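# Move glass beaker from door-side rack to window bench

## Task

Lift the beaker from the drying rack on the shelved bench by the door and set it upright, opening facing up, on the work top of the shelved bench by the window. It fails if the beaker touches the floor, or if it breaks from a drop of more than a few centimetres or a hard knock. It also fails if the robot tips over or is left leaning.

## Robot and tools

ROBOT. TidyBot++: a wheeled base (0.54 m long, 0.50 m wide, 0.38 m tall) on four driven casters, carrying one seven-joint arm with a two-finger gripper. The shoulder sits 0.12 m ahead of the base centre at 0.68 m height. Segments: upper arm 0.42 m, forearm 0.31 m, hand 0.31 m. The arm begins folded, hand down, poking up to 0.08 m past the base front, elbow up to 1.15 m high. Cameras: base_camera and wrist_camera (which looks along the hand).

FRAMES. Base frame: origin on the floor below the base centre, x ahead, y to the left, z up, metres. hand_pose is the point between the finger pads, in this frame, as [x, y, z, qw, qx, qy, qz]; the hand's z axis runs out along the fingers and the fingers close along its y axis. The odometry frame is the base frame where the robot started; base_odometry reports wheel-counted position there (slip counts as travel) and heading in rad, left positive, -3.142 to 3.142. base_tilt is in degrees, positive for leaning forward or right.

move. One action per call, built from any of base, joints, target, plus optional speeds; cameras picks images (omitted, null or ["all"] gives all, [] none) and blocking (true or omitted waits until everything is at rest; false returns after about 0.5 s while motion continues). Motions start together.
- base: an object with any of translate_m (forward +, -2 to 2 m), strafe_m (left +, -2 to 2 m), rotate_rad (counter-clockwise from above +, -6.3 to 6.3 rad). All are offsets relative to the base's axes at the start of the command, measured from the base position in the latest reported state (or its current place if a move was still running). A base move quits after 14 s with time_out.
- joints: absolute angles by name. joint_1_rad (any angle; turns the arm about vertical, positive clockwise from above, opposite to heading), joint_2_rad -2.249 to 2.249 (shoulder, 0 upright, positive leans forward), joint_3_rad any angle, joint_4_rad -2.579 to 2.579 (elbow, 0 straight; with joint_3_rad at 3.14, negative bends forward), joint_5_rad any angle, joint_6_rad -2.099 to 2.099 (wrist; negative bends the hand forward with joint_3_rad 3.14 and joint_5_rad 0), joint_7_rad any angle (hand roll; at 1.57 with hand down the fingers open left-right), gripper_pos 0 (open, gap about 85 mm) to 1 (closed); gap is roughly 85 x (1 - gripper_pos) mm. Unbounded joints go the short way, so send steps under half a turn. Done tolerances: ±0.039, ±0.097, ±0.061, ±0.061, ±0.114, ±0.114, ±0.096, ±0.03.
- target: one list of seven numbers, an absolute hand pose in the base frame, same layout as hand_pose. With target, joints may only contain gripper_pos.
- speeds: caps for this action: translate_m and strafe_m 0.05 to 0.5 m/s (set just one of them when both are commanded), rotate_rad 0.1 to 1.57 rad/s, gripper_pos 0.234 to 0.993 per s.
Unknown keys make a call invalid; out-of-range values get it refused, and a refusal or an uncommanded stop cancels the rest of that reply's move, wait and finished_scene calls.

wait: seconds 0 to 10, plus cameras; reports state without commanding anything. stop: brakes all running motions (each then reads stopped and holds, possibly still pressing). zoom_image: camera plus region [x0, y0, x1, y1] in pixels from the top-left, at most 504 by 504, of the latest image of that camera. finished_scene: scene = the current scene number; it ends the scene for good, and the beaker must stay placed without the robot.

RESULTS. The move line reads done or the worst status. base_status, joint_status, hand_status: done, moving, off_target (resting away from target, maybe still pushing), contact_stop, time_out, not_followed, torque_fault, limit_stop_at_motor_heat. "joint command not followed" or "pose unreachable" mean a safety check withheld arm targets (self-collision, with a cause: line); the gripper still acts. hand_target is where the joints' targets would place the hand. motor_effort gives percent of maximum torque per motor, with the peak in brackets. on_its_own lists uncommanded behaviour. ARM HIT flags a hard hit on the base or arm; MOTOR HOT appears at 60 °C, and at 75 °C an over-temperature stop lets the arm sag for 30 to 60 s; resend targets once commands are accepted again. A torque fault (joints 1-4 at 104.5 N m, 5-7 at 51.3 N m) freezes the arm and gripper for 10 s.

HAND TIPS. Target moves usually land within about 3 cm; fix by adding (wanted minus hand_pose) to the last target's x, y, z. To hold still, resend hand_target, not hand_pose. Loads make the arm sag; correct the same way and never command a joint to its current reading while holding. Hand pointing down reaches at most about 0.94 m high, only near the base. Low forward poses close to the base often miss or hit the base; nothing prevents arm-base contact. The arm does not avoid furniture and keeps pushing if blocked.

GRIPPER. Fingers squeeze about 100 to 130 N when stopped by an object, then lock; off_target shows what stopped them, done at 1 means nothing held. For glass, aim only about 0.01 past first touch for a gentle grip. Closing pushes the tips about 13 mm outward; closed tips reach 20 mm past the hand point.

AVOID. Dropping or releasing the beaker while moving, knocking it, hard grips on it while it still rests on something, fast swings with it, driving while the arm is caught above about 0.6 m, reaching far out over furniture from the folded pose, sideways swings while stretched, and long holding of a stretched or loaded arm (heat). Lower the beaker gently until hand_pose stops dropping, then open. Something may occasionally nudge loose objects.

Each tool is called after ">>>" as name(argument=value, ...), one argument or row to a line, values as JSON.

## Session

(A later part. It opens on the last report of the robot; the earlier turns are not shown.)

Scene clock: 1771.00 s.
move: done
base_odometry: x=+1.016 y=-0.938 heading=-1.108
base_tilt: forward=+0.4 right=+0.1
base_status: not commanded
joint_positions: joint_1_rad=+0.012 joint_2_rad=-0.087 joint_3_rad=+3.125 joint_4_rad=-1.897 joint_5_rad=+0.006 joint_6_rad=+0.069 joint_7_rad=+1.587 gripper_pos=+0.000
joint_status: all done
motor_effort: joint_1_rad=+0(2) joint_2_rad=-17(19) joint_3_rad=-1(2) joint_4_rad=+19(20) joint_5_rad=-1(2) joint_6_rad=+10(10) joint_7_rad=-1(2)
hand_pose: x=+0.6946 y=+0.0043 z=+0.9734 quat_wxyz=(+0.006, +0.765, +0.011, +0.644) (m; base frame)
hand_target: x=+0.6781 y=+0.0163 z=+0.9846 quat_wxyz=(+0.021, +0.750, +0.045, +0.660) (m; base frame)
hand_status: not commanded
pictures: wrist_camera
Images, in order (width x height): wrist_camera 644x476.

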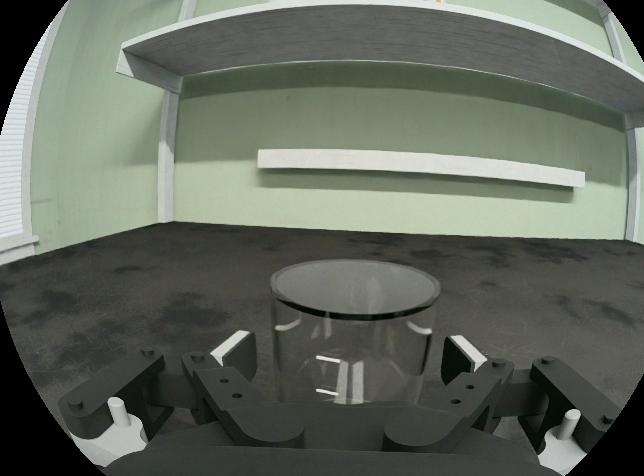

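>>> move(
  joints={"joint_1_rad": 0.0, "joint_2_rad": -0.06, "joint_3_rad": 3.12, "joint_4_rad": -2.02, "joint_5_rad": 0.06, "joint_6_rad": 0.307, "joint_7_rad": 1.60},
  cameras=["wrist_camera"],
)

>>> move(
  joints={"joint_1_rad": 0.0, "joint_2_rad": -0.035, "joint_3_rad": 3.12, "joint_4_rad": -2.11, "joint_5_rad": 0.06, "joint_6_rad": 0.502, "joint_7_rad": 1.60},
  cameras=["wrist_camera"],
)

Scene clock: 1787.20 s.
move: done
base_odometry: x=+1.016 y=-0.938 heading=-1.108
base_tilt: forward=+0.4 right=+0.1
base_status: not commanded
joint_positions: joint_1_rad=+0.012 joint_2_rad=-0.072 joint_3_rad=+3.125 joint_4_rad=-1.979 joint_5_rad=+0.006 joint_6_rad=+0.268 joint_7_rad=+1.587 gripper_pos=+0.000
joint_status: all done
motor_effort: joint_1_rad=+1(2) joint_2_rad=-17(19) joint_3_rad=-1(3) joint_4_rad=+19(20) joint_5_rad=+1(2) joint_6_rad=+9(11) joint_7_rad=-1(2)
hand_pose: x=+0.6959 y=+0.0046 z=+0.9766 quat_wxyz=(+0.006, +0.731, +0.011, +0.683) (m; base frame)
hand_target: x=+0.6942 y=+0.0198 z=+0.9567 quat_wxyz=(+0.016, +0.734, +0.046, +0.677) (m; base frame)
hand_status: not commanded
pictures: wrist_camera
Images, in order (width x height): wrist_camera 644x476.

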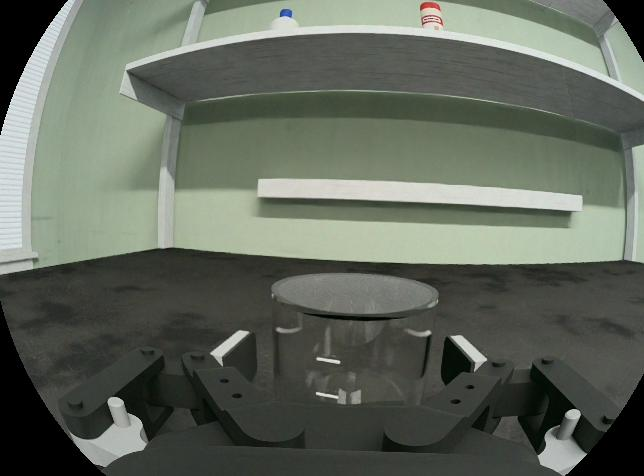

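Scene clock: 1788.40 s.
move: done
base_odometry: x=+1.016 y=-0.938 heading=-1.108
base_tilt: forward=+0.4 right=+0.1
base_status: not commanded
joint_positions: joint_1_rad=+0.012 joint_2_rad=-0.056 joint_3_rad=+3.125 joint_4_rad=-2.070 joint_5_rad=+0.006 joint_6_rad=+0.461 joint_7_rad=+1.587 gripper_pos=+0.000
joint_status: all done
motor_effort: joint_1_rad=-2(2) joint_2_rad=-17(18) joint_3_rad=-1(2) joint_4_rad=+19(19) joint_5_rad=+0(1) joint_6_rad=+9(11) joint_7_rad=-1(2)
hand_pose: x=+0.6905 y=+0.0049 z=+0.9731 quat_wxyz=(+0.006, +0.700, +0.010, +0.714) (m; base frame)
hand_target: x=+0.6901 y=+0.0229 z=+0.9495 quat_wxyz=(+0.011, +0.707, +0.047, +0.706) (m; base frame)
hand_status: not commanded
pictures: wrist_camera
Images, in order (width x height): wrist_camera 644x476.

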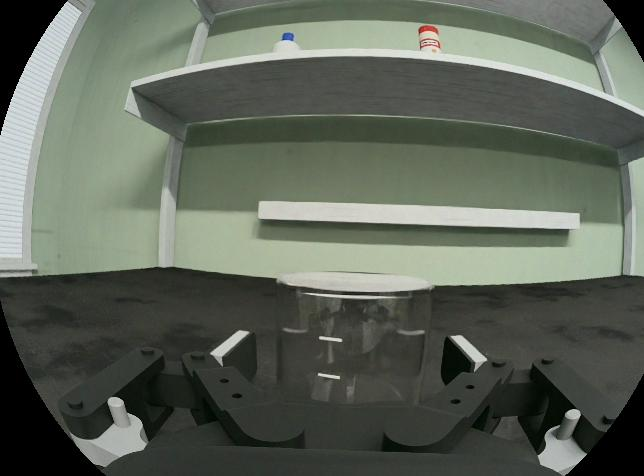

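>>> move(
  joints={"joint_1_rad": 0.0, "joint_2_rad": -0.012, "joint_3_rad": 3.12, "joint_4_rad": -2.11, "joint_5_rad": 0.06, "joint_6_rad": 0.502, "joint_7_rad": 1.60},
  base={"strafe_m": -0.003},
  speeds={"strafe_m": 0.05},
  cameras=["wrist_camera"],
)

>>> zoom_image(
  camera="wrist_camera",
  region=[230, 260, 470, 420],
)

Scene clock: 1801.57 s.
move: done
base_odometry: x=+1.013 y=-0.940 heading=-1.108
base_tilt: forward=+0.4 right=+0.2
base_status: done
joint_positions: joint_1_rad=+0.010 joint_2_rad=-0.032 joint_3_rad=+3.125 joint_4_rad=-2.070 joint_5_rad=+0.006 joint_6_rad=+0.464 joint_7_rad=+1.587 gripper_pos=+0.000
joint_status: all done
motor_effort: joint_1_rad=+0(3) joint_2_rad=-18(19) joint_3_rad=-1(4) joint_4_rad=+18(19) joint_5_rad=+0(2) joint_6_rad=+9(11) joint_7_rad=-1(2)
hand_pose: x=+0.6972 y=+0.0064 z=+0.9596 quat_wxyz=(+0.004, +0.708, +0.011, +0.706) (m; base frame)
hand_target: x=+0.6961 y=+0.0229 z=+0.9363 quat_wxyz=(+0.011, +0.715, +0.047, +0.698) (m; base frame)
hand_status: not commanded
pictures: wrist_camera
Images, in order (width x height): wrist_camera 644x476.

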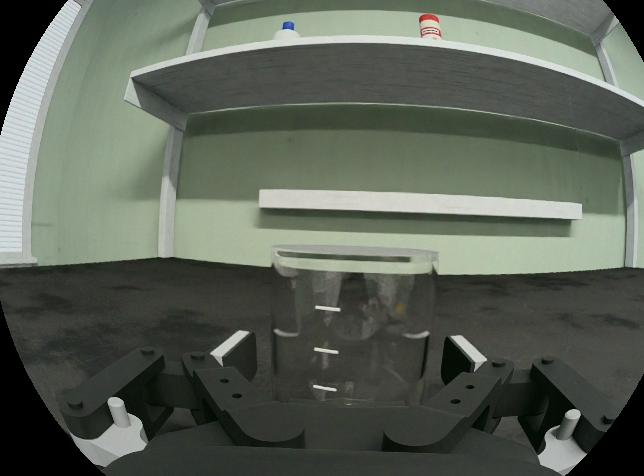

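Scaled by 2.100.

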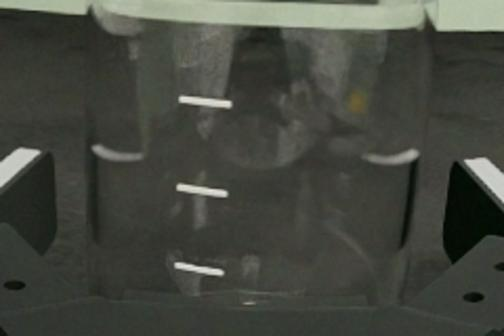

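>>> zoom_image(
  camera="wrist_camera",
  region=[240, 300, 300, 400],
)

>>> zoom_image(
  camera="wrist_camera",
  region=[400, 300, 460, 400],
)

Scaled by 5.040.

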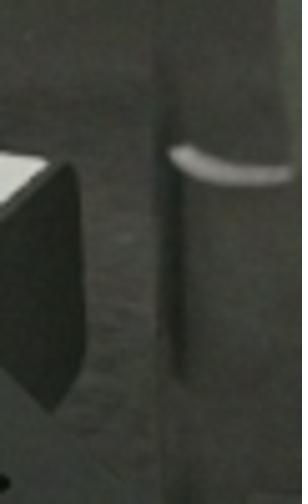

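Scaled by 5.040.

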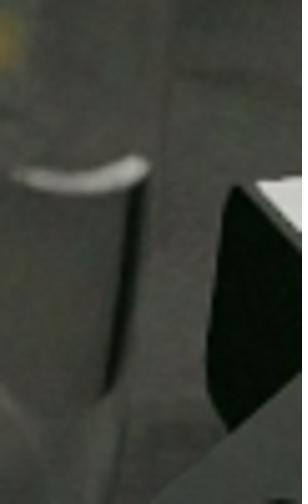

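>>> move(
  joints={"gripper_pos": 0.20},
  speeds={"gripper_pos": 0.234},
  cameras=[],
)

>>> move(
  joints={"gripper_pos": 0.217},
  speeds={"gripper_pos": 0.234},
  cameras=["wrist_camera"],
)

>>> zoom_image(
  camera="wrist_camera",
  region=[230, 240, 470, 420],
)

Scene clock: 1825.73 s.
move: done
base_odometry: x=+1.013 y=-0.940 heading=-1.108
base_tilt: forward=+0.4 right=+0.1
base_status: not commanded
joint_positions: joint_1_rad=+0.010 joint_2_rad=-0.032 joint_3_rad=+3.125 joint_4_rad=-2.070 joint_5_rad=+0.006 joint_6_rad=+0.464 joint_7_rad=+1.587 gripper_pos=+0.194
joint_status: all done
motor_effort: joint_1_rad=+0(2) joint_2_rad=-18(18) joint_3_rad=-1(2) joint_4_rad=+18(19) joint_5_rad=-1(1) joint_6_rad=+10(10) joint_7_rad=-1(2)
hand_pose: x=+0.6972 y=+0.0064 z=+0.9596 quat_wxyz=(+0.004, +0.708, +0.011, +0.706) (m; base frame)
hand_target: x=+0.6961 y=+0.0229 z=+0.9363 quat_wxyz=(+0.011, +0.715, +0.047, +0.698) (m; base frame)
hand_status: not commanded
pictures: none
No camera images: "cameras" was empty.

Scene clock: 1826.13 s.
move: done
base_odometry: x=+1.013 y=-0.940 heading=-1.108
base_tilt: forward=+0.4 right=+0.1
base_status: not commanded
joint_positions: joint_1_rad=+0.010 joint_2_rad=-0.032 joint_3_rad=+3.125 joint_4_rad=-2.070 joint_5_rad=+0.006 joint_6_rad=+0.464 joint_7_rad=+1.587 gripper_pos=+0.206
joint_status: all done
motor_effort: joint_1_rad=-1(1) joint_2_rad=-18(18) joint_3_rad=-2(2) joint_4_rad=+18(19) joint_5_rad=+0(1) joint_6_rad=+9(10) joint_7_rad=-1(1)
hand_pose: x=+0.6972 y=+0.0064 z=+0.9596 quat_wxyz=(+0.004, +0.708, +0.011, +0.706) (m; base frame)
hand_target: x=+0.6961 y=+0.0229 z=+0.9363 quat_wxyz=(+0.011, +0.715, +0.047, +0.698) (m; base frame)
hand_status: not commanded
pictures: wrist_camera
Images, in order (width x height): wrist_camera 644x476.

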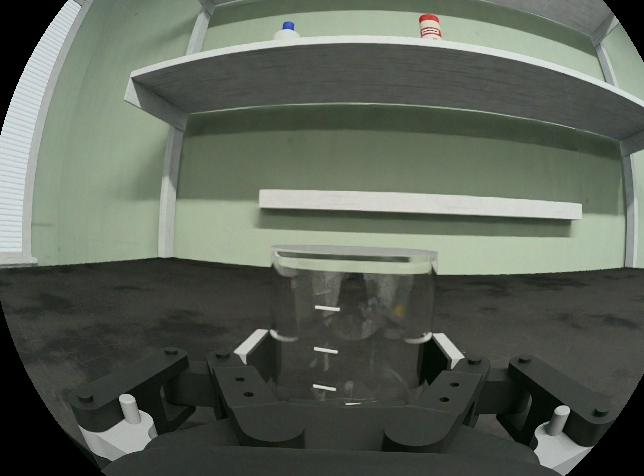

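Scaled by 2.100.

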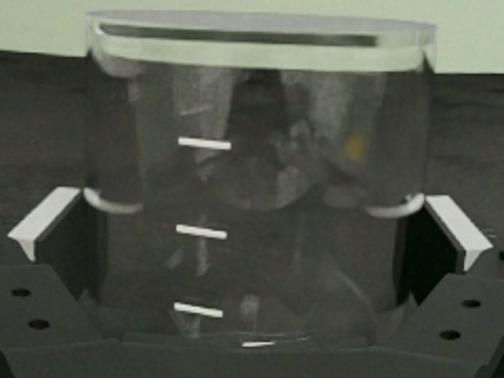

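>>> move(
  joints={"joint_1_rad": 0.0, "joint_2_rad": -0.126, "joint_3_rad": 3.12, "joint_4_rad": -1.945, "joint_5_rad": 0.06, "joint_6_rad": 0.279, "joint_7_rad": 1.60},
  cameras=["wrist_camera"],
)

>>> zoom_image(
  camera="wrist_camera",
  region=[230, 240, 470, 420],
)

Scene clock: 1840.03 s.
move: done
base_odometry: x=+1.013 y=-0.940 heading=-1.108
base_tilt: forward=+0.4 right=+0.1
base_status: not commanded
joint_positions: joint_1_rad=+0.010 joint_2_rad=-0.085 joint_3_rad=+3.125 joint_4_rad=-1.977 joint_5_rad=+0.006 joint_6_rad=+0.327 joint_7_rad=+1.587 gripper_pos=+0.213
joint_status: all done
motor_effort: joint_1_rad=-1(2) joint_2_rad=-18(21) joint_3_rad=-1(2) joint_4_rad=+20(20) joint_5_rad=+0(2) joint_6_rad=+11(12) joint_7_rad=-1(2)
hand_pose: x=+0.6926 y=+0.0064 z=+1.0036 quat_wxyz=(+0.005, +0.705, +0.011, +0.709) (m; base frame)
hand_target: x=+0.6814 y=+0.0195 z=+1.0314 quat_wxyz=(+0.019, +0.695, +0.045, +0.717) (m; base frame)
hand_status: not commanded
pictures: wrist_camera
Images, in order (width x height): wrist_camera 644x476.

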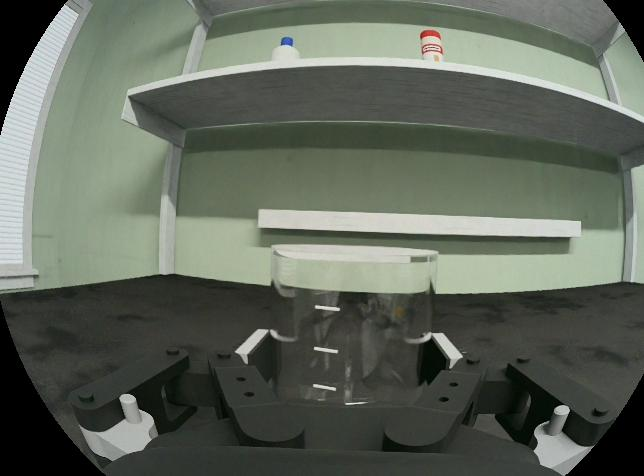

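Scaled by 2.100.

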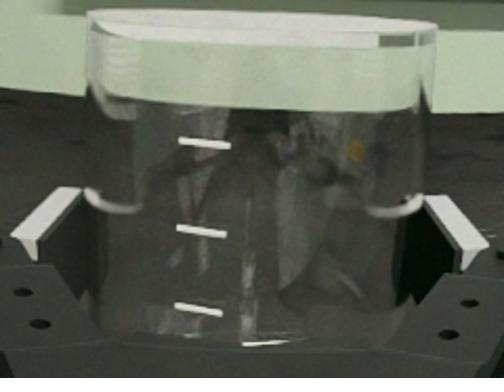

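>>> move(
  joints={"joint_1_rad": 0.0, "joint_2_rad": -0.208, "joint_3_rad": 3.12, "joint_4_rad": -1.815, "joint_5_rad": 0.06, "joint_6_rad": 0.065, "joint_7_rad": 1.60},
  cameras=[],
)

>>> move(
  joints={"joint_1_rad": 0.0, "joint_2_rad": -0.208, "joint_3_rad": 3.12, "joint_4_rad": -1.815, "joint_5_rad": 0.06, "joint_6_rad": 0.065, "joint_7_rad": 3.10},
  cameras=["wrist_camera"],
)

Scene clock: 1847.60 s.
move: done
base_odometry: x=+1.013 y=-0.940 heading=-1.108
base_tilt: forward=+0.4 right=+0.1
base_status: not commanded
joint_positions: joint_1_rad=+0.010 joint_2_rad=-0.174 joint_3_rad=+3.125 joint_4_rad=-1.847 joint_5_rad=+0.006 joint_6_rad=+0.116 joint_7_rad=+1.587 gripper_pos=+0.213
joint_status: all done
motor_effort: joint_1_rad=-1(2) joint_2_rad=-16(20) joint_3_rad=+0(2) joint_4_rad=+21(22) joint_5_rad=+0(1) joint_6_rad=+10(12) joint_7_rad=-1(2)
hand_pose: x=+0.6699 y=+0.0063 z=+1.0686 quat_wxyz=(+0.006, +0.702, +0.011, +0.712) (m; base frame)
hand_target: x=+0.6570 y=+0.0158 z=+1.0909 quat_wxyz=(+0.025, +0.696, +0.041, +0.717) (m; base frame)
hand_status: not commanded
pictures: none
No camera images: "cameras" was empty.

Scene clock: 1849.67 s.
move: done
base_odometry: x=+1.013 y=-0.940 heading=-1.108
base_tilt: forward=+0.4 right=+0.1
base_status: not commanded
joint_positions: joint_1_rad=+0.010 joint_2_rad=-0.174 joint_3_rad=+3.125 joint_4_rad=-1.847 joint_5_rad=+0.006 joint_6_rad=+0.115 joint_7_rad=+3.050 gripper_pos=+0.213
joint_status: all done
motor_effort: joint_1_rad=-1(2) joint_2_rad=-16(16) joint_3_rad=-1(1) joint_4_rad=+21(22) joint_5_rad=+0(2) joint_6_rad=+11(12) joint_7_rad=-1(2)
hand_pose: x=+0.6699 y=+0.0063 z=+1.0683 quat_wxyz=(+0.480, +0.515, +0.478, +0.525) (m; base frame)
hand_target: x=+0.6570 y=+0.0158 z=+1.0909 quat_wxyz=(+0.507, +0.481, +0.505, +0.508) (m; base frame)
hand_status: not commanded
pictures: wrist_camera
Images, in order (width x height): wrist_camera 644x476.

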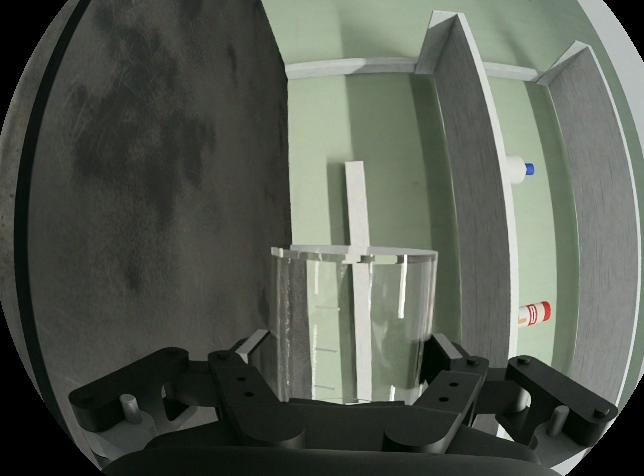

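>>> move(
  joints={"joint_1_rad": 0.0, "joint_2_rad": -0.208, "joint_3_rad": 3.12, "joint_4_rad": -1.815, "joint_5_rad": 0.06, "joint_6_rad": 0.065, "joint_7_rad": 4.78},
  cameras=["wrist_camera"],
)

>>> zoom_image(
  camera="wrist_camera",
  region=[230, 230, 470, 420],
)

Scene clock: 1855.77 s.
move: done
base_odometry: x=+1.013 y=-0.940 heading=-1.108
base_tilt: forward=+0.4 right=+0.1
base_status: not commanded
joint_positions: joint_1_rad=+0.010 joint_2_rad=-0.174 joint_3_rad=+3.125 joint_4_rad=-1.847 joint_5_rad=+0.006 joint_6_rad=+0.115 joint_7_rad=+4.730 gripper_pos=+0.213
joint_status: all done
motor_effort: joint_1_rad=+0(2) joint_2_rad=-16(17) joint_3_rad=-1(2) joint_4_rad=+21(22) joint_5_rad=+1(2) joint_6_rad=+10(12) joint_7_rad=-1(2)
hand_pose: x=+0.6699 y=+0.0063 z=+1.0682 quat_wxyz=(+0.712, -0.012, +0.702, -0.007) (m; base frame)
hand_target: x=+0.6570 y=+0.0158 z=+1.0909 quat_wxyz=(+0.716, -0.055, +0.695, -0.038) (m; base frame)
hand_status: not commanded
pictures: wrist_camera
Images, in order (width x height): wrist_camera 644x476.

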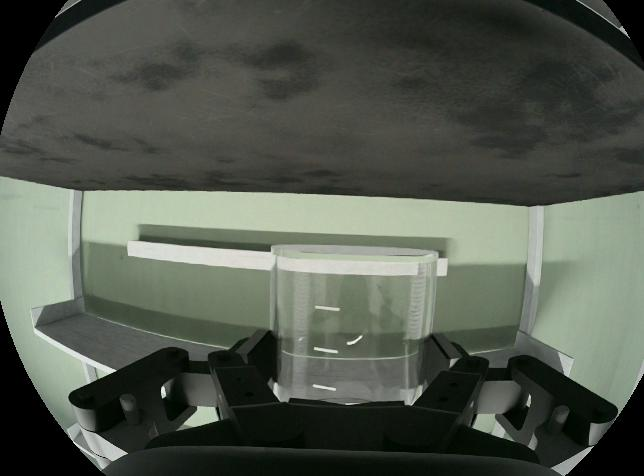

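Scaled by 2.100.

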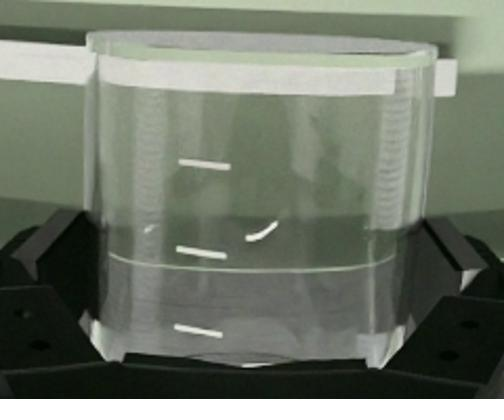

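>>> move(
  joints={"joint_1_rad": 0.0, "joint_2_rad": -0.165, "joint_3_rad": 3.12, "joint_4_rad": -1.986, "joint_5_rad": 0.06, "joint_6_rad": 0.251, "joint_7_rad": 4.78},
  cameras=[],
)

>>> move(
  joints={"joint_1_rad": 0.0, "joint_2_rad": -0.145, "joint_3_rad": 3.12, "joint_4_rad": -2.068, "joint_5_rad": 0.06, "joint_6_rad": 0.356, "joint_7_rad": 4.78},
  cameras=["wrist_camera"],
)

Scene clock: 1872.50 s.
move: done
base_odometry: x=+1.013 y=-0.940 heading=-1.108
base_tilt: forward=+0.4 right=+0.1
base_status: not commanded
joint_positions: joint_1_rad=+0.010 joint_2_rad=-0.173 joint_3_rad=+3.125 joint_4_rad=-1.953 joint_5_rad=+0.006 joint_6_rad=+0.204 joint_7_rad=+4.730 gripper_pos=+0.213
joint_status: all done
motor_effort: joint_1_rad=-1(2) joint_2_rad=-15(17) joint_3_rad=-1(2) joint_4_rad=+20(22) joint_5_rad=-1(2) joint_6_rad=+11(13) joint_7_rad=-1(2)
hand_pose: x=+0.6652 y=+0.0064 z=+1.0289 quat_wxyz=(+0.705, -0.012, +0.709, -0.007) (m; base frame)
hand_target: x=+0.6652 y=+0.0188 z=+1.0190 quat_wxyz=(+0.706, -0.058, +0.705, -0.033) (m; base frame)
hand_status: not commanded
pictures: none
No camera images: "cameras" was empty.

Scene clock: 1873.67 s.
move: done
base_odometry: x=+1.013 y=-0.940 heading=-1.108
base_tilt: forward=+0.4 right=+0.1
base_status: not commanded
joint_positions: joint_1_rad=+0.010 joint_2_rad=-0.158 joint_3_rad=+3.125 joint_4_rad=-2.034 joint_5_rad=+0.006 joint_6_rad=+0.310 joint_7_rad=+4.730 gripper_pos=+0.213
joint_status: all done
motor_effort: joint_1_rad=-1(1) joint_2_rad=-16(17) joint_3_rad=-1(2) joint_4_rad=+20(22) joint_5_rad=+0(2) joint_6_rad=+10(11) joint_7_rad=-1(1)
hand_pose: x=+0.6636 y=+0.0064 z=+1.0048 quat_wxyz=(+0.709, -0.012, +0.705, -0.006) (m; base frame)
hand_target: x=+0.6639 y=+0.0205 z=+0.9906 quat_wxyz=(+0.708, -0.060, +0.703, -0.030) (m; base frame)
hand_status: not commanded
pictures: wrist_camera
Images, in order (width x height): wrist_camera 644x476.

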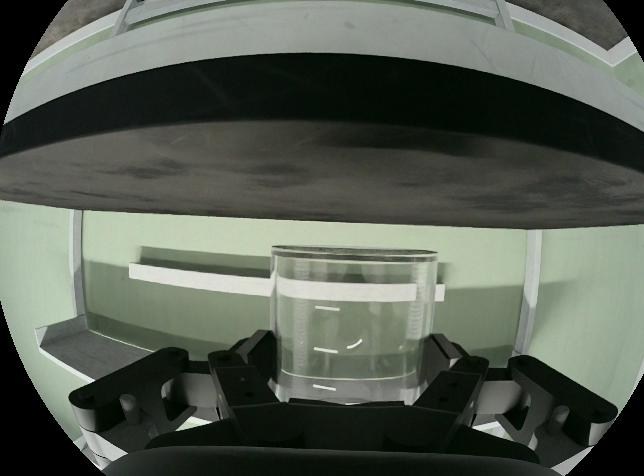

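>>> zoom_image(
  camera="wrist_camera",
  region=[280, 20, 440, 140],
)

Scaled by 3.150.

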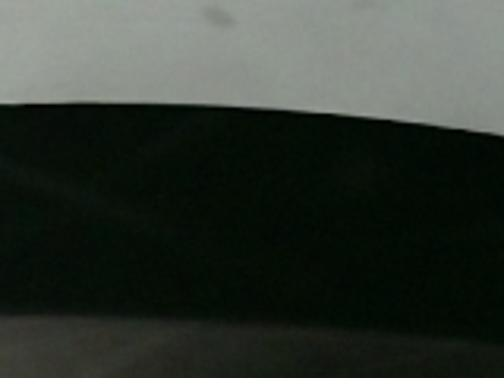

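>>> move(
  joints={"joint_1_rad": 0.0, "joint_2_rad": -0.114, "joint_3_rad": 3.12, "joint_4_rad": -2.105, "joint_5_rad": 0.06, "joint_6_rad": 0.415, "joint_7_rad": 4.78},
  cameras=["wrist_camera"],
)

>>> zoom_image(
  camera="wrist_camera",
  region=[280, 40, 440, 160],
)

Scene clock: 1892.47 s.
move: done
base_odometry: x=+1.013 y=-0.940 heading=-1.108
base_tilt: forward=+0.4 right=+0.1
base_status: not commanded
joint_positions: joint_1_rad=+0.010 joint_2_rad=-0.126 joint_3_rad=+3.125 joint_4_rad=-2.070 joint_5_rad=+0.006 joint_6_rad=+0.375 joint_7_rad=+4.730 gripper_pos=+0.213
joint_status: all done
motor_effort: joint_1_rad=+0(2) joint_2_rad=-16(18) joint_3_rad=+0(1) joint_4_rad=+20(21) joint_5_rad=-1(1) joint_6_rad=+10(11) joint_7_rad=-1(2)
hand_pose: x=+0.6699 y=+0.0064 z=+0.9851 quat_wxyz=(+0.708, -0.012, +0.706, -0.006) (m; base frame)
hand_target: x=+0.6688 y=+0.0214 z=+0.9697 quat_wxyz=(+0.704, -0.060, +0.707, -0.028) (m; base frame)
hand_status: not commanded
pictures: wrist_camera
Images, in order (width x height): wrist_camera 644x476.

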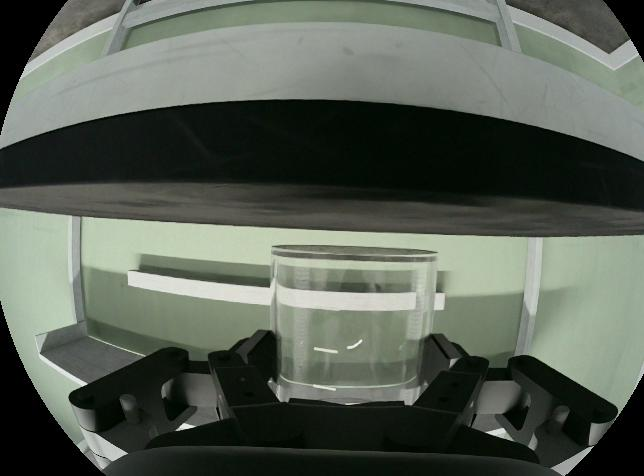

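Scaled by 3.150.

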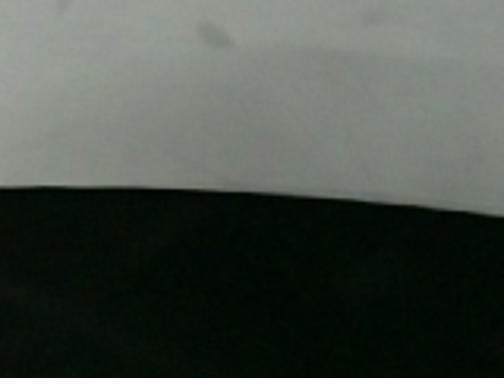

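>>> zoom_image(
  camera="wrist_camera",
  region=[280, 140, 440, 260],
)

Scaled by 3.150.

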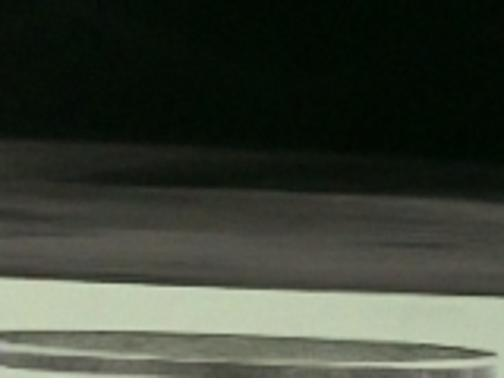

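>>> move(
  base={"translate_m": 0.03},
  speeds={"translate_m": 0.1},
  cameras=["wrist_camera"],
)

>>> zoom_image(
  camera="wrist_camera",
  region=[280, 60, 440, 220],
)

Scene clock: 1909.37 s.
move: done
base_odometry: x=+1.026 y=-0.967 heading=-1.108
base_tilt: forward=+0.4 right=+0.1
base_status: done
joint_positions: joint_1_rad=+0.009 joint_2_rad=-0.116 joint_3_rad=+3.125 joint_4_rad=-2.071 joint_5_rad=+0.006 joint_6_rad=+0.375 joint_7_rad=+4.730 gripper_pos=+0.213
joint_status: not commanded
motor_effort: joint_1_rad=-1(2) joint_2_rad=-16(19) joint_3_rad=-1(2) joint_4_rad=+20(21) joint_5_rad=+0(1) joint_6_rad=+10(11) joint_7_rad=-1(1)
hand_pose: x=+0.6729 y=+0.0065 z=+0.9792 quat_wxyz=(+0.704, -0.012, +0.710, -0.006) (m; base frame)
hand_target: x=+0.6688 y=+0.0214 z=+0.9697 quat_wxyz=(+0.704, -0.060, +0.707, -0.028) (m; base frame)
hand_status: not commanded
pictures: wrist_camera
Images, in order (width x height): wrist_camera 644x476.

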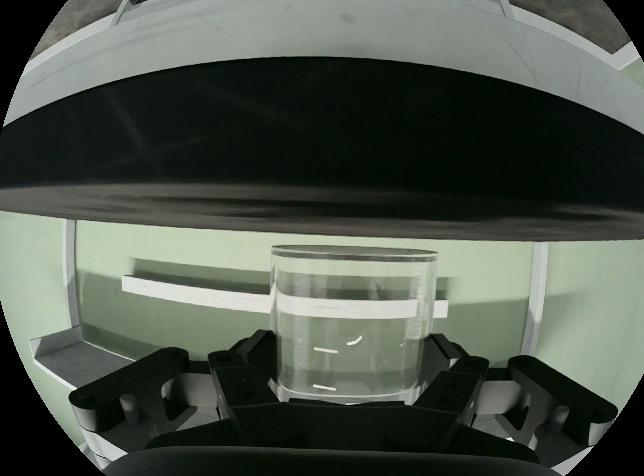

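Scaled by 3.150.

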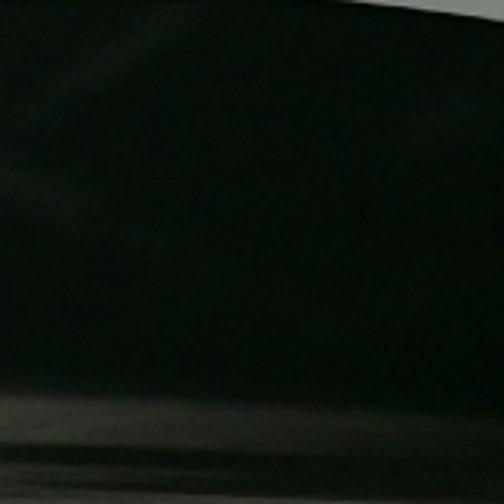

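>>> move(
  joints={"joint_1_rad": 0.0, "joint_2_rad": -0.104, "joint_3_rad": 3.12, "joint_4_rad": -2.13, "joint_5_rad": 0.06, "joint_6_rad": 0.45, "joint_7_rad": 4.78},
  cameras=["wrist_camera"],
)

Scene clock: 1923.50 s.
move: done
base_odometry: x=+1.026 y=-0.967 heading=-1.108
base_tilt: forward=+0.4 right=+0.2
base_status: not commanded
joint_positions: joint_1_rad=+0.009 joint_2_rad=-0.115 joint_3_rad=+3.125 joint_4_rad=-2.096 joint_5_rad=+0.006 joint_6_rad=+0.410 joint_7_rad=+4.730 gripper_pos=+0.213
joint_status: all done
motor_effort: joint_1_rad=+0(2) joint_2_rad=-16(17) joint_3_rad=-1(1) joint_4_rad=+20(21) joint_5_rad=-1(2) joint_6_rad=+10(11) joint_7_rad=-1(1)
hand_pose: x=+0.6700 y=+0.0066 z=+0.9747 quat_wxyz=(+0.707, -0.012, +0.707, -0.006) (m; base frame)
hand_target: x=+0.6683 y=+0.0219 z=+0.9602 quat_wxyz=(+0.704, -0.061, +0.707, -0.027) (m; base frame)
hand_status: not commanded
pictures: wrist_camera
Images, in order (width x height): wrist_camera 644x476.

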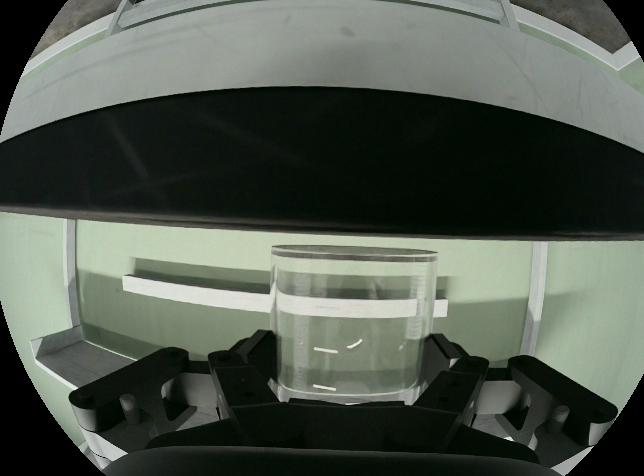

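>>> move(
  cameras=["wrist_camera"],
)

Scene clock: 1942.97 s.
base_odometry: x=+1.026 y=-0.967 heading=-1.108
base_tilt: forward=+0.4 right=+0.1
base_status: not commanded
joint_positions: joint_1_rad=+0.009 joint_2_rad=-0.115 joint_3_rad=+3.125 joint_4_rad=-2.096 joint_5_rad=+0.006 joint_6_rad=+0.410 joint_7_rad=+4.730 gripper_pos=+0.213
joint_status: all done
motor_effort: joint_1_rad=-1(2) joint_2_rad=-16(17) joint_3_rad=-1(1) joint_4_rad=+19(21) joint_5_rad=+0(2) joint_6_rad=+10(11) joint_7_rad=-1(1)
hand_pose: x=+0.6700 y=+0.0066 z=+0.9747 quat_wxyz=(+0.707, -0.012, +0.707, -0.006) (m; base frame)
hand_target: x=+0.6683 y=+0.0219 z=+0.9602 quat_wxyz=(+0.704, -0.061, +0.707, -0.027) (m; base frame)
hand_status: not commanded
pictures: wrist_camera
Images, in order (width x height): wrist_camera 644x476.

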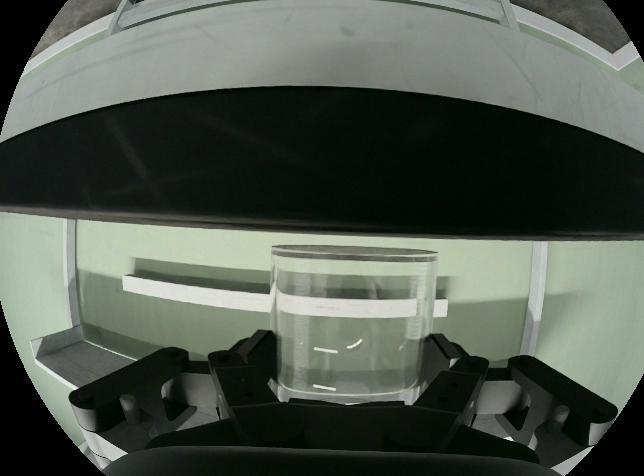

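>>> move(
  joints={"joint_1_rad": 0.0, "joint_2_rad": -0.099, "joint_3_rad": 3.12, "joint_4_rad": -2.142, "joint_5_rad": 0.06, "joint_6_rad": 0.467, "joint_7_rad": 4.78},
  cameras=["wrist_camera"],
)

>>> move(
  joints={"joint_1_rad": 0.0, "joint_2_rad": -0.094, "joint_3_rad": 3.12, "joint_4_rad": -2.154, "joint_5_rad": 0.06, "joint_6_rad": 0.484, "joint_7_rad": 4.78},
  cameras=["wrist_camera"],
)

Scene clock: 1947.07 s.
move: done
base_odometry: x=+1.026 y=-0.967 heading=-1.108
base_tilt: forward=+0.3 right=+0.1
base_status: not commanded
joint_positions: joint_1_rad=+0.009 joint_2_rad=-0.114 joint_3_rad=+3.125 joint_4_rad=-2.107 joint_5_rad=+0.006 joint_6_rad=+0.426 joint_7_rad=+4.730 gripper_pos=+0.213
joint_status: all done
motor_effort: joint_1_rad=-1(2) joint_2_rad=-17(17) joint_3_rad=-1(1) joint_4_rad=+20(20) joint_5_rad=+0(1) joint_6_rad=+10(11) joint_7_rad=+0(1)
hand_pose: x=+0.6689 y=+0.0066 z=+0.9727 quat_wxyz=(+0.709, -0.012, +0.705, -0.006) (m; base frame)
hand_target: x=+0.6679 y=+0.0222 z=+0.9556 quat_wxyz=(+0.704, -0.061, +0.707, -0.026) (m; base frame)
hand_status: not commanded
pictures: wrist_camera
Images, in order (width x height): wrist_camera 644x476.

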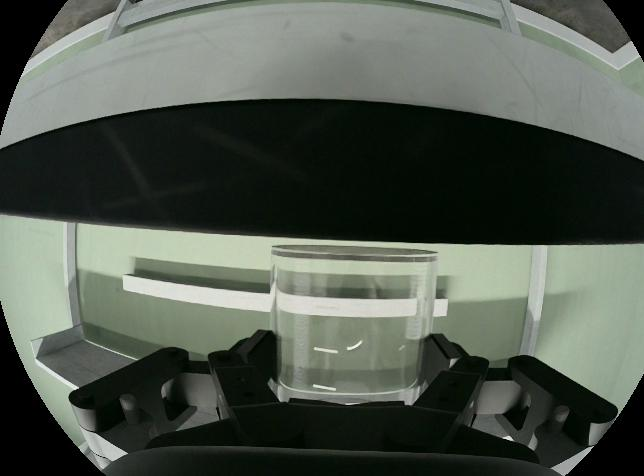

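Scene clock: 1947.60 s.
move: done
base_odometry: x=+1.026 y=-0.967 heading=-1.108
base_tilt: forward=+0.4 right=+0.2
base_status: not commanded
joint_positions: joint_1_rad=+0.009 joint_2_rad=-0.111 joint_3_rad=+3.125 joint_4_rad=-2.118 joint_5_rad=+0.006 joint_6_rad=+0.443 joint_7_rad=+4.730 gripper_pos=+0.213
joint_status: all done
motor_effort: joint_1_rad=+0(1) joint_2_rad=-17(17) joint_3_rad=-1(1) joint_4_rad=+20(20) joint_5_rad=+0(2) joint_6_rad=+10(11) joint_7_rad=-1(1)
hand_pose: x=+0.6683 y=+0.0066 z=+0.9694 quat_wxyz=(+0.710, -0.012, +0.705, -0.005) (m; base frame)
hand_target: x=+0.6675 y=+0.0224 z=+0.9511 quat_wxyz=(+0.704, -0.061, +0.707, -0.026) (m; base frame)
hand_status: not commanded
pictures: wrist_camera
Images, in order (width x height): wrist_camera 644x476.

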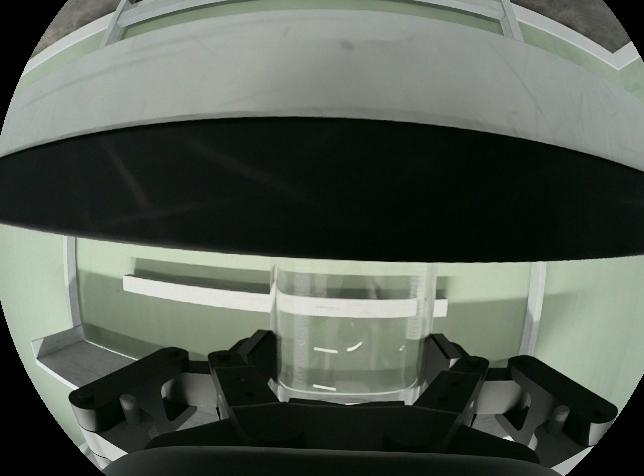

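>>> move(
  joints={"joint_1_rad": 0.0, "joint_2_rad": -0.089, "joint_3_rad": 3.12, "joint_4_rad": -2.165, "joint_5_rad": 0.06, "joint_6_rad": 0.500, "joint_7_rad": 4.78},
  cameras=["wrist_camera"],
)

>>> move(
  joints={"joint_1_rad": 0.0, "joint_2_rad": -0.085, "joint_3_rad": 3.12, "joint_4_rad": -2.174, "joint_5_rad": 0.06, "joint_6_rad": 0.513, "joint_7_rad": 4.78},
  cameras=["wrist_camera"],
)

Scene clock: 1966.07 s.
move: done
base_odometry: x=+1.026 y=-0.967 heading=-1.108
base_tilt: forward=+0.4 right=+0.1
base_status: not commanded
joint_positions: joint_1_rad=+0.009 joint_2_rad=-0.109 joint_3_rad=+3.125 joint_4_rad=-2.127 joint_5_rad=+0.006 joint_6_rad=+0.461 joint_7_rad=+4.730 gripper_pos=+0.213
joint_status: all done
motor_effort: joint_1_rad=+0(1) joint_2_rad=-16(17) joint_3_rad=-1(2) joint_4_rad=+19(20) joint_5_rad=+0(2) joint_6_rad=+11(11) joint_7_rad=-1(1)
hand_pose: x=+0.6677 y=+0.0066 z=+0.9680 quat_wxyz=(+0.712, -0.012, +0.702, -0.005) (m; base frame)
hand_target: x=+0.6672 y=+0.0226 z=+0.9468 quat_wxyz=(+0.705, -0.061, +0.707, -0.025) (m; base frame)
hand_status: not commanded
pictures: wrist_camera
Images, in order (width x height): wrist_camera 644x476.

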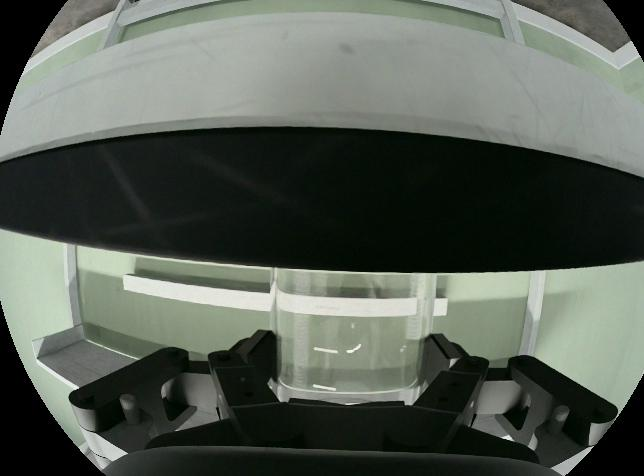

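Scene clock: 1966.57 s.
move: done
base_odometry: x=+1.026 y=-0.967 heading=-1.108
base_tilt: forward=+0.4 right=+0.1
base_status: not commanded
joint_positions: joint_1_rad=+0.009 joint_2_rad=-0.107 joint_3_rad=+3.125 joint_4_rad=-2.134 joint_5_rad=+0.006 joint_6_rad=+0.476 joint_7_rad=+4.730 gripper_pos=+0.213
joint_status: all done
motor_effort: joint_1_rad=+0(1) joint_2_rad=-16(16) joint_3_rad=-1(2) joint_4_rad=+19(19) joint_5_rad=-2(2) joint_6_rad=+9(11) joint_7_rad=-1(1)
hand_pose: x=+0.6673 y=+0.0066 z=+0.9680 quat_wxyz=(+0.714, -0.012, +0.700, -0.005) (m; base frame)
hand_target: x=+0.6669 y=+0.0228 z=+0.9434 quat_wxyz=(+0.705, -0.061, +0.707, -0.025) (m; base frame)
hand_status: not commanded
pictures: wrist_camera
Images, in order (width x height): wrist_camera 644x476.

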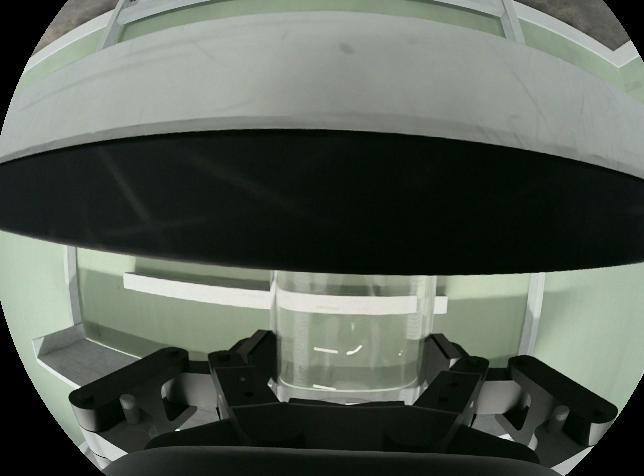

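>>> zoom_image(
  camera="wrist_camera",
  region=[230, 220, 490, 420],
)

Scaled by 1.938.

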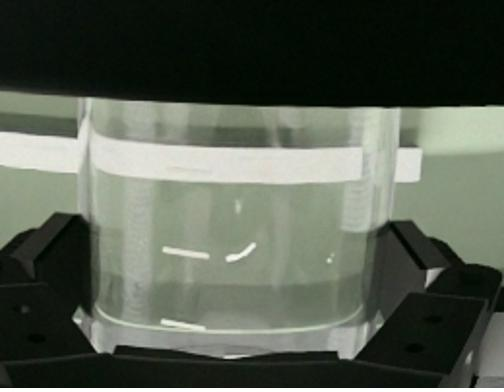

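>>> move(
  joints={"joint_1_rad": 0.0, "joint_2_rad": -0.083, "joint_3_rad": 3.12, "joint_4_rad": -2.180, "joint_5_rad": 0.06, "joint_6_rad": 0.513, "joint_7_rad": 4.78},
  cameras=["wrist_camera"],
)

>>> move(
  joints={"joint_1_rad": 0.0, "joint_2_rad": -0.081, "joint_3_rad": 3.12, "joint_4_rad": -2.186, "joint_5_rad": 0.06, "joint_6_rad": 0.513, "joint_7_rad": 4.78},
  cameras=["wrist_camera"],
)

Scene clock: 1985.80 s.
move: done
base_odometry: x=+1.026 y=-0.967 heading=-1.108
base_tilt: forward=+0.4 right=+0.1
base_status: not commanded
joint_positions: joint_1_rad=+0.009 joint_2_rad=-0.107 joint_3_rad=+3.125 joint_4_rad=-2.135 joint_5_rad=+0.006 joint_6_rad=+0.479 joint_7_rad=+4.730 gripper_pos=+0.213
joint_status: all done
motor_effort: joint_1_rad=-1(1) joint_2_rad=-15(16) joint_3_rad=-1(1) joint_4_rad=+18(19) joint_5_rad=+0(1) joint_6_rad=+10(10) joint_7_rad=-1(1)
hand_pose: x=+0.6671 y=+0.0066 z=+0.9679 quat_wxyz=(+0.715, -0.012, +0.699, -0.005) (m; base frame)
hand_target: x=+0.6665 y=+0.0228 z=+0.9388 quat_wxyz=(+0.702, -0.061, +0.709, -0.025) (m; base frame)
hand_status: not commanded
pictures: wrist_camera
Images, in order (width x height): wrist_camera 644x476.

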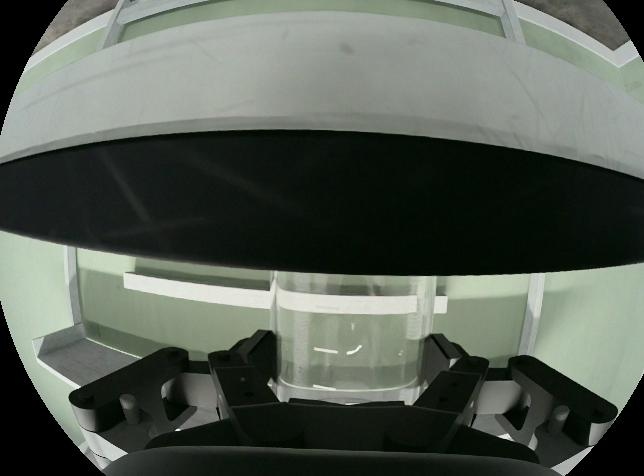

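Scene clock: 1986.27 s.
move: done
base_odometry: x=+1.026 y=-0.967 heading=-1.108
base_tilt: forward=+0.4 right=+0.1
base_status: not commanded
joint_positions: joint_1_rad=+0.009 joint_2_rad=-0.107 joint_3_rad=+3.125 joint_4_rad=-2.137 joint_5_rad=+0.006 joint_6_rad=+0.483 joint_7_rad=+4.730 gripper_pos=+0.213
joint_status: all done
motor_effort: joint_1_rad=-1(1) joint_2_rad=-15(16) joint_3_rad=-1(2) joint_4_rad=+17(18) joint_5_rad=+0(1) joint_6_rad=+8(10) joint_7_rad=-1(2)
hand_pose: x=+0.6669 y=+0.0066 z=+0.9679 quat_wxyz=(+0.715, -0.012, +0.699, -0.005) (m; base frame)
hand_target: x=+0.6660 y=+0.0228 z=+0.9342 quat_wxyz=(+0.699, -0.061, +0.712, -0.024) (m; base frame)
hand_status: not commanded
pictures: wrist_camera
Images, in order (width x height): wrist_camera 644x476.

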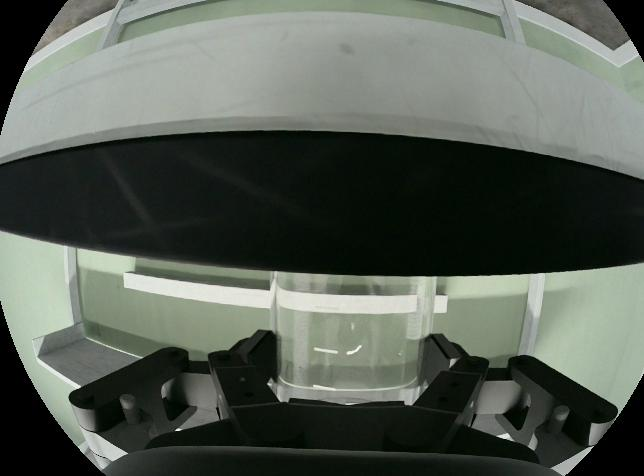

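>>> move(
  joints={"joint_1_rad": 0.0, "joint_2_rad": -0.086, "joint_3_rad": 3.12, "joint_4_rad": -2.168, "joint_5_rad": 0.06, "joint_6_rad": 0.513, "joint_7_rad": 4.78},
  cameras=["wrist_camera"],
)

>>> move(
  joints={"gripper_pos": 0.0},
  speeds={"gripper_pos": 0.234},
  cameras=["wrist_camera"],
)

Scene clock: 1993.90 s.
move: done
base_odometry: x=+1.026 y=-0.967 heading=-1.108
base_tilt: forward=+0.4 right=+0.1
base_status: not commanded
joint_positions: joint_1_rad=+0.009 joint_2_rad=-0.107 joint_3_rad=+3.125 joint_4_rad=-2.137 joint_5_rad=+0.006 joint_6_rad=+0.483 joint_7_rad=+4.730 gripper_pos=+0.213
joint_status: all done
motor_effort: joint_1_rad=-1(2) joint_2_rad=-15(15) joint_3_rad=-1(2) joint_4_rad=+17(18) joint_5_rad=-1(1) joint_6_rad=+9(9) joint_7_rad=-1(2)
hand_pose: x=+0.6669 y=+0.0066 z=+0.9679 quat_wxyz=(+0.715, -0.012, +0.699, -0.005) (m; base frame)
hand_target: x=+0.6676 y=+0.0228 z=+0.9475 quat_wxyz=(+0.707, -0.061, +0.704, -0.025) (m; base frame)
hand_status: not commanded
pictures: wrist_camera
Images, in order (width x height): wrist_camera 644x476.

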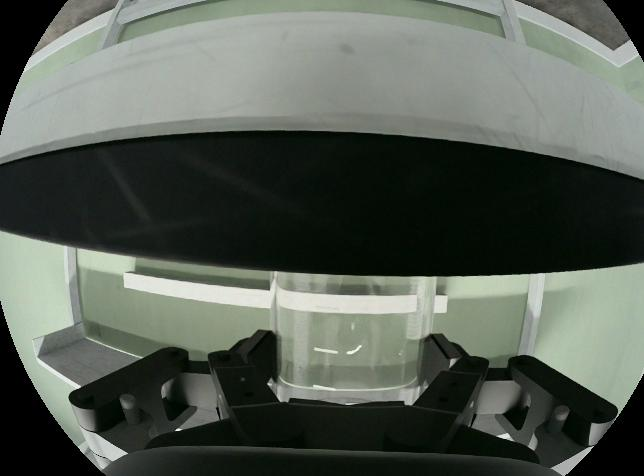

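Scene clock: 1995.13 s.
move: done
base_odometry: x=+1.026 y=-0.967 heading=-1.108
base_tilt: forward=+0.4 right=+0.1
base_status: not commanded
joint_positions: joint_1_rad=+0.009 joint_2_rad=-0.106 joint_3_rad=+3.125 joint_4_rad=-2.137 joint_5_rad=+0.006 joint_6_rad=+0.483 joint_7_rad=+4.730 gripper_pos=+0.000
joint_status: all done
motor_effort: joint_1_rad=-1(2) joint_2_rad=-15(16) joint_3_rad=+0(2) joint_4_rad=+18(19) joint_5_rad=+0(1) joint_6_rad=+9(10) joint_7_rad=-1(1)
hand_pose: x=+0.6671 y=+0.0066 z=+0.9673 quat_wxyz=(+0.715, -0.012, +0.699, -0.005) (m; base frame)
hand_target: x=+0.6676 y=+0.0228 z=+0.9475 quat_wxyz=(+0.707, -0.061, +0.704, -0.025) (m; base frame)
hand_status: not commanded
pictures: wrist_camera
Images, in order (width x height): wrist_camera 644x476.

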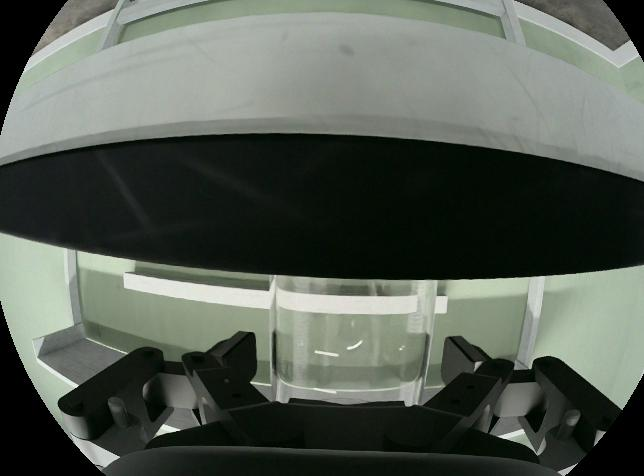

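>>> move(
  base={"translate_m": -0.3},
  speeds={"translate_m": 0.2},
  cameras=["wrist_camera", "base_camera"],
)

Scene clock: 2000.77 s.
move: done
base_odometry: x=+0.892 y=-0.698 heading=-1.108
base_tilt: forward=+0.4 right=+0.1
base_status: done
joint_positions: joint_1_rad=+0.008 joint_2_rad=-0.097 joint_3_rad=+3.125 joint_4_rad=-2.137 joint_5_rad=+0.006 joint_6_rad=+0.483 joint_7_rad=+4.730 gripper_pos=+0.000
joint_status: not commanded
motor_effort: joint_1_rad=+0(1) joint_2_rad=-16(19) joint_3_rad=-1(3) joint_4_rad=+18(19) joint_5_rad=-1(1) joint_6_rad=+9(10) joint_7_rad=-1(1)
hand_pose: x=+0.6695 y=+0.0073 z=+0.9627 quat_wxyz=(+0.712, -0.013, +0.702, -0.005) (m; base frame)
hand_target: x=+0.6676 y=+0.0228 z=+0.9475 quat_wxyz=(+0.707, -0.061, +0.704, -0.025) (m; base frame)
hand_status: not commanded
pictures: base_camera, wrist_camera
Images, in order (width x height): base_camera 644x364, wrist_camera 644x476.

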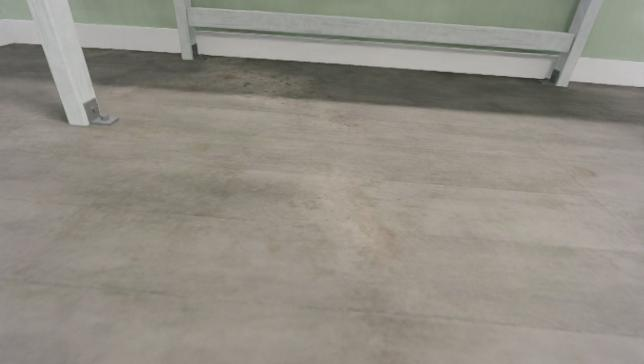

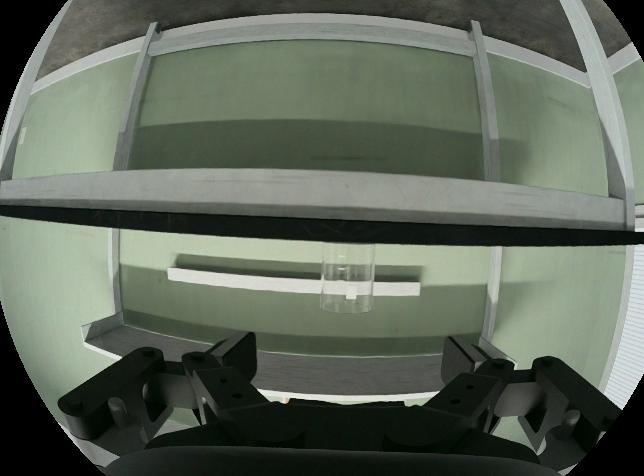

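>>> finished_scene(
  scene=1,
)

The scene is finished: the task was done.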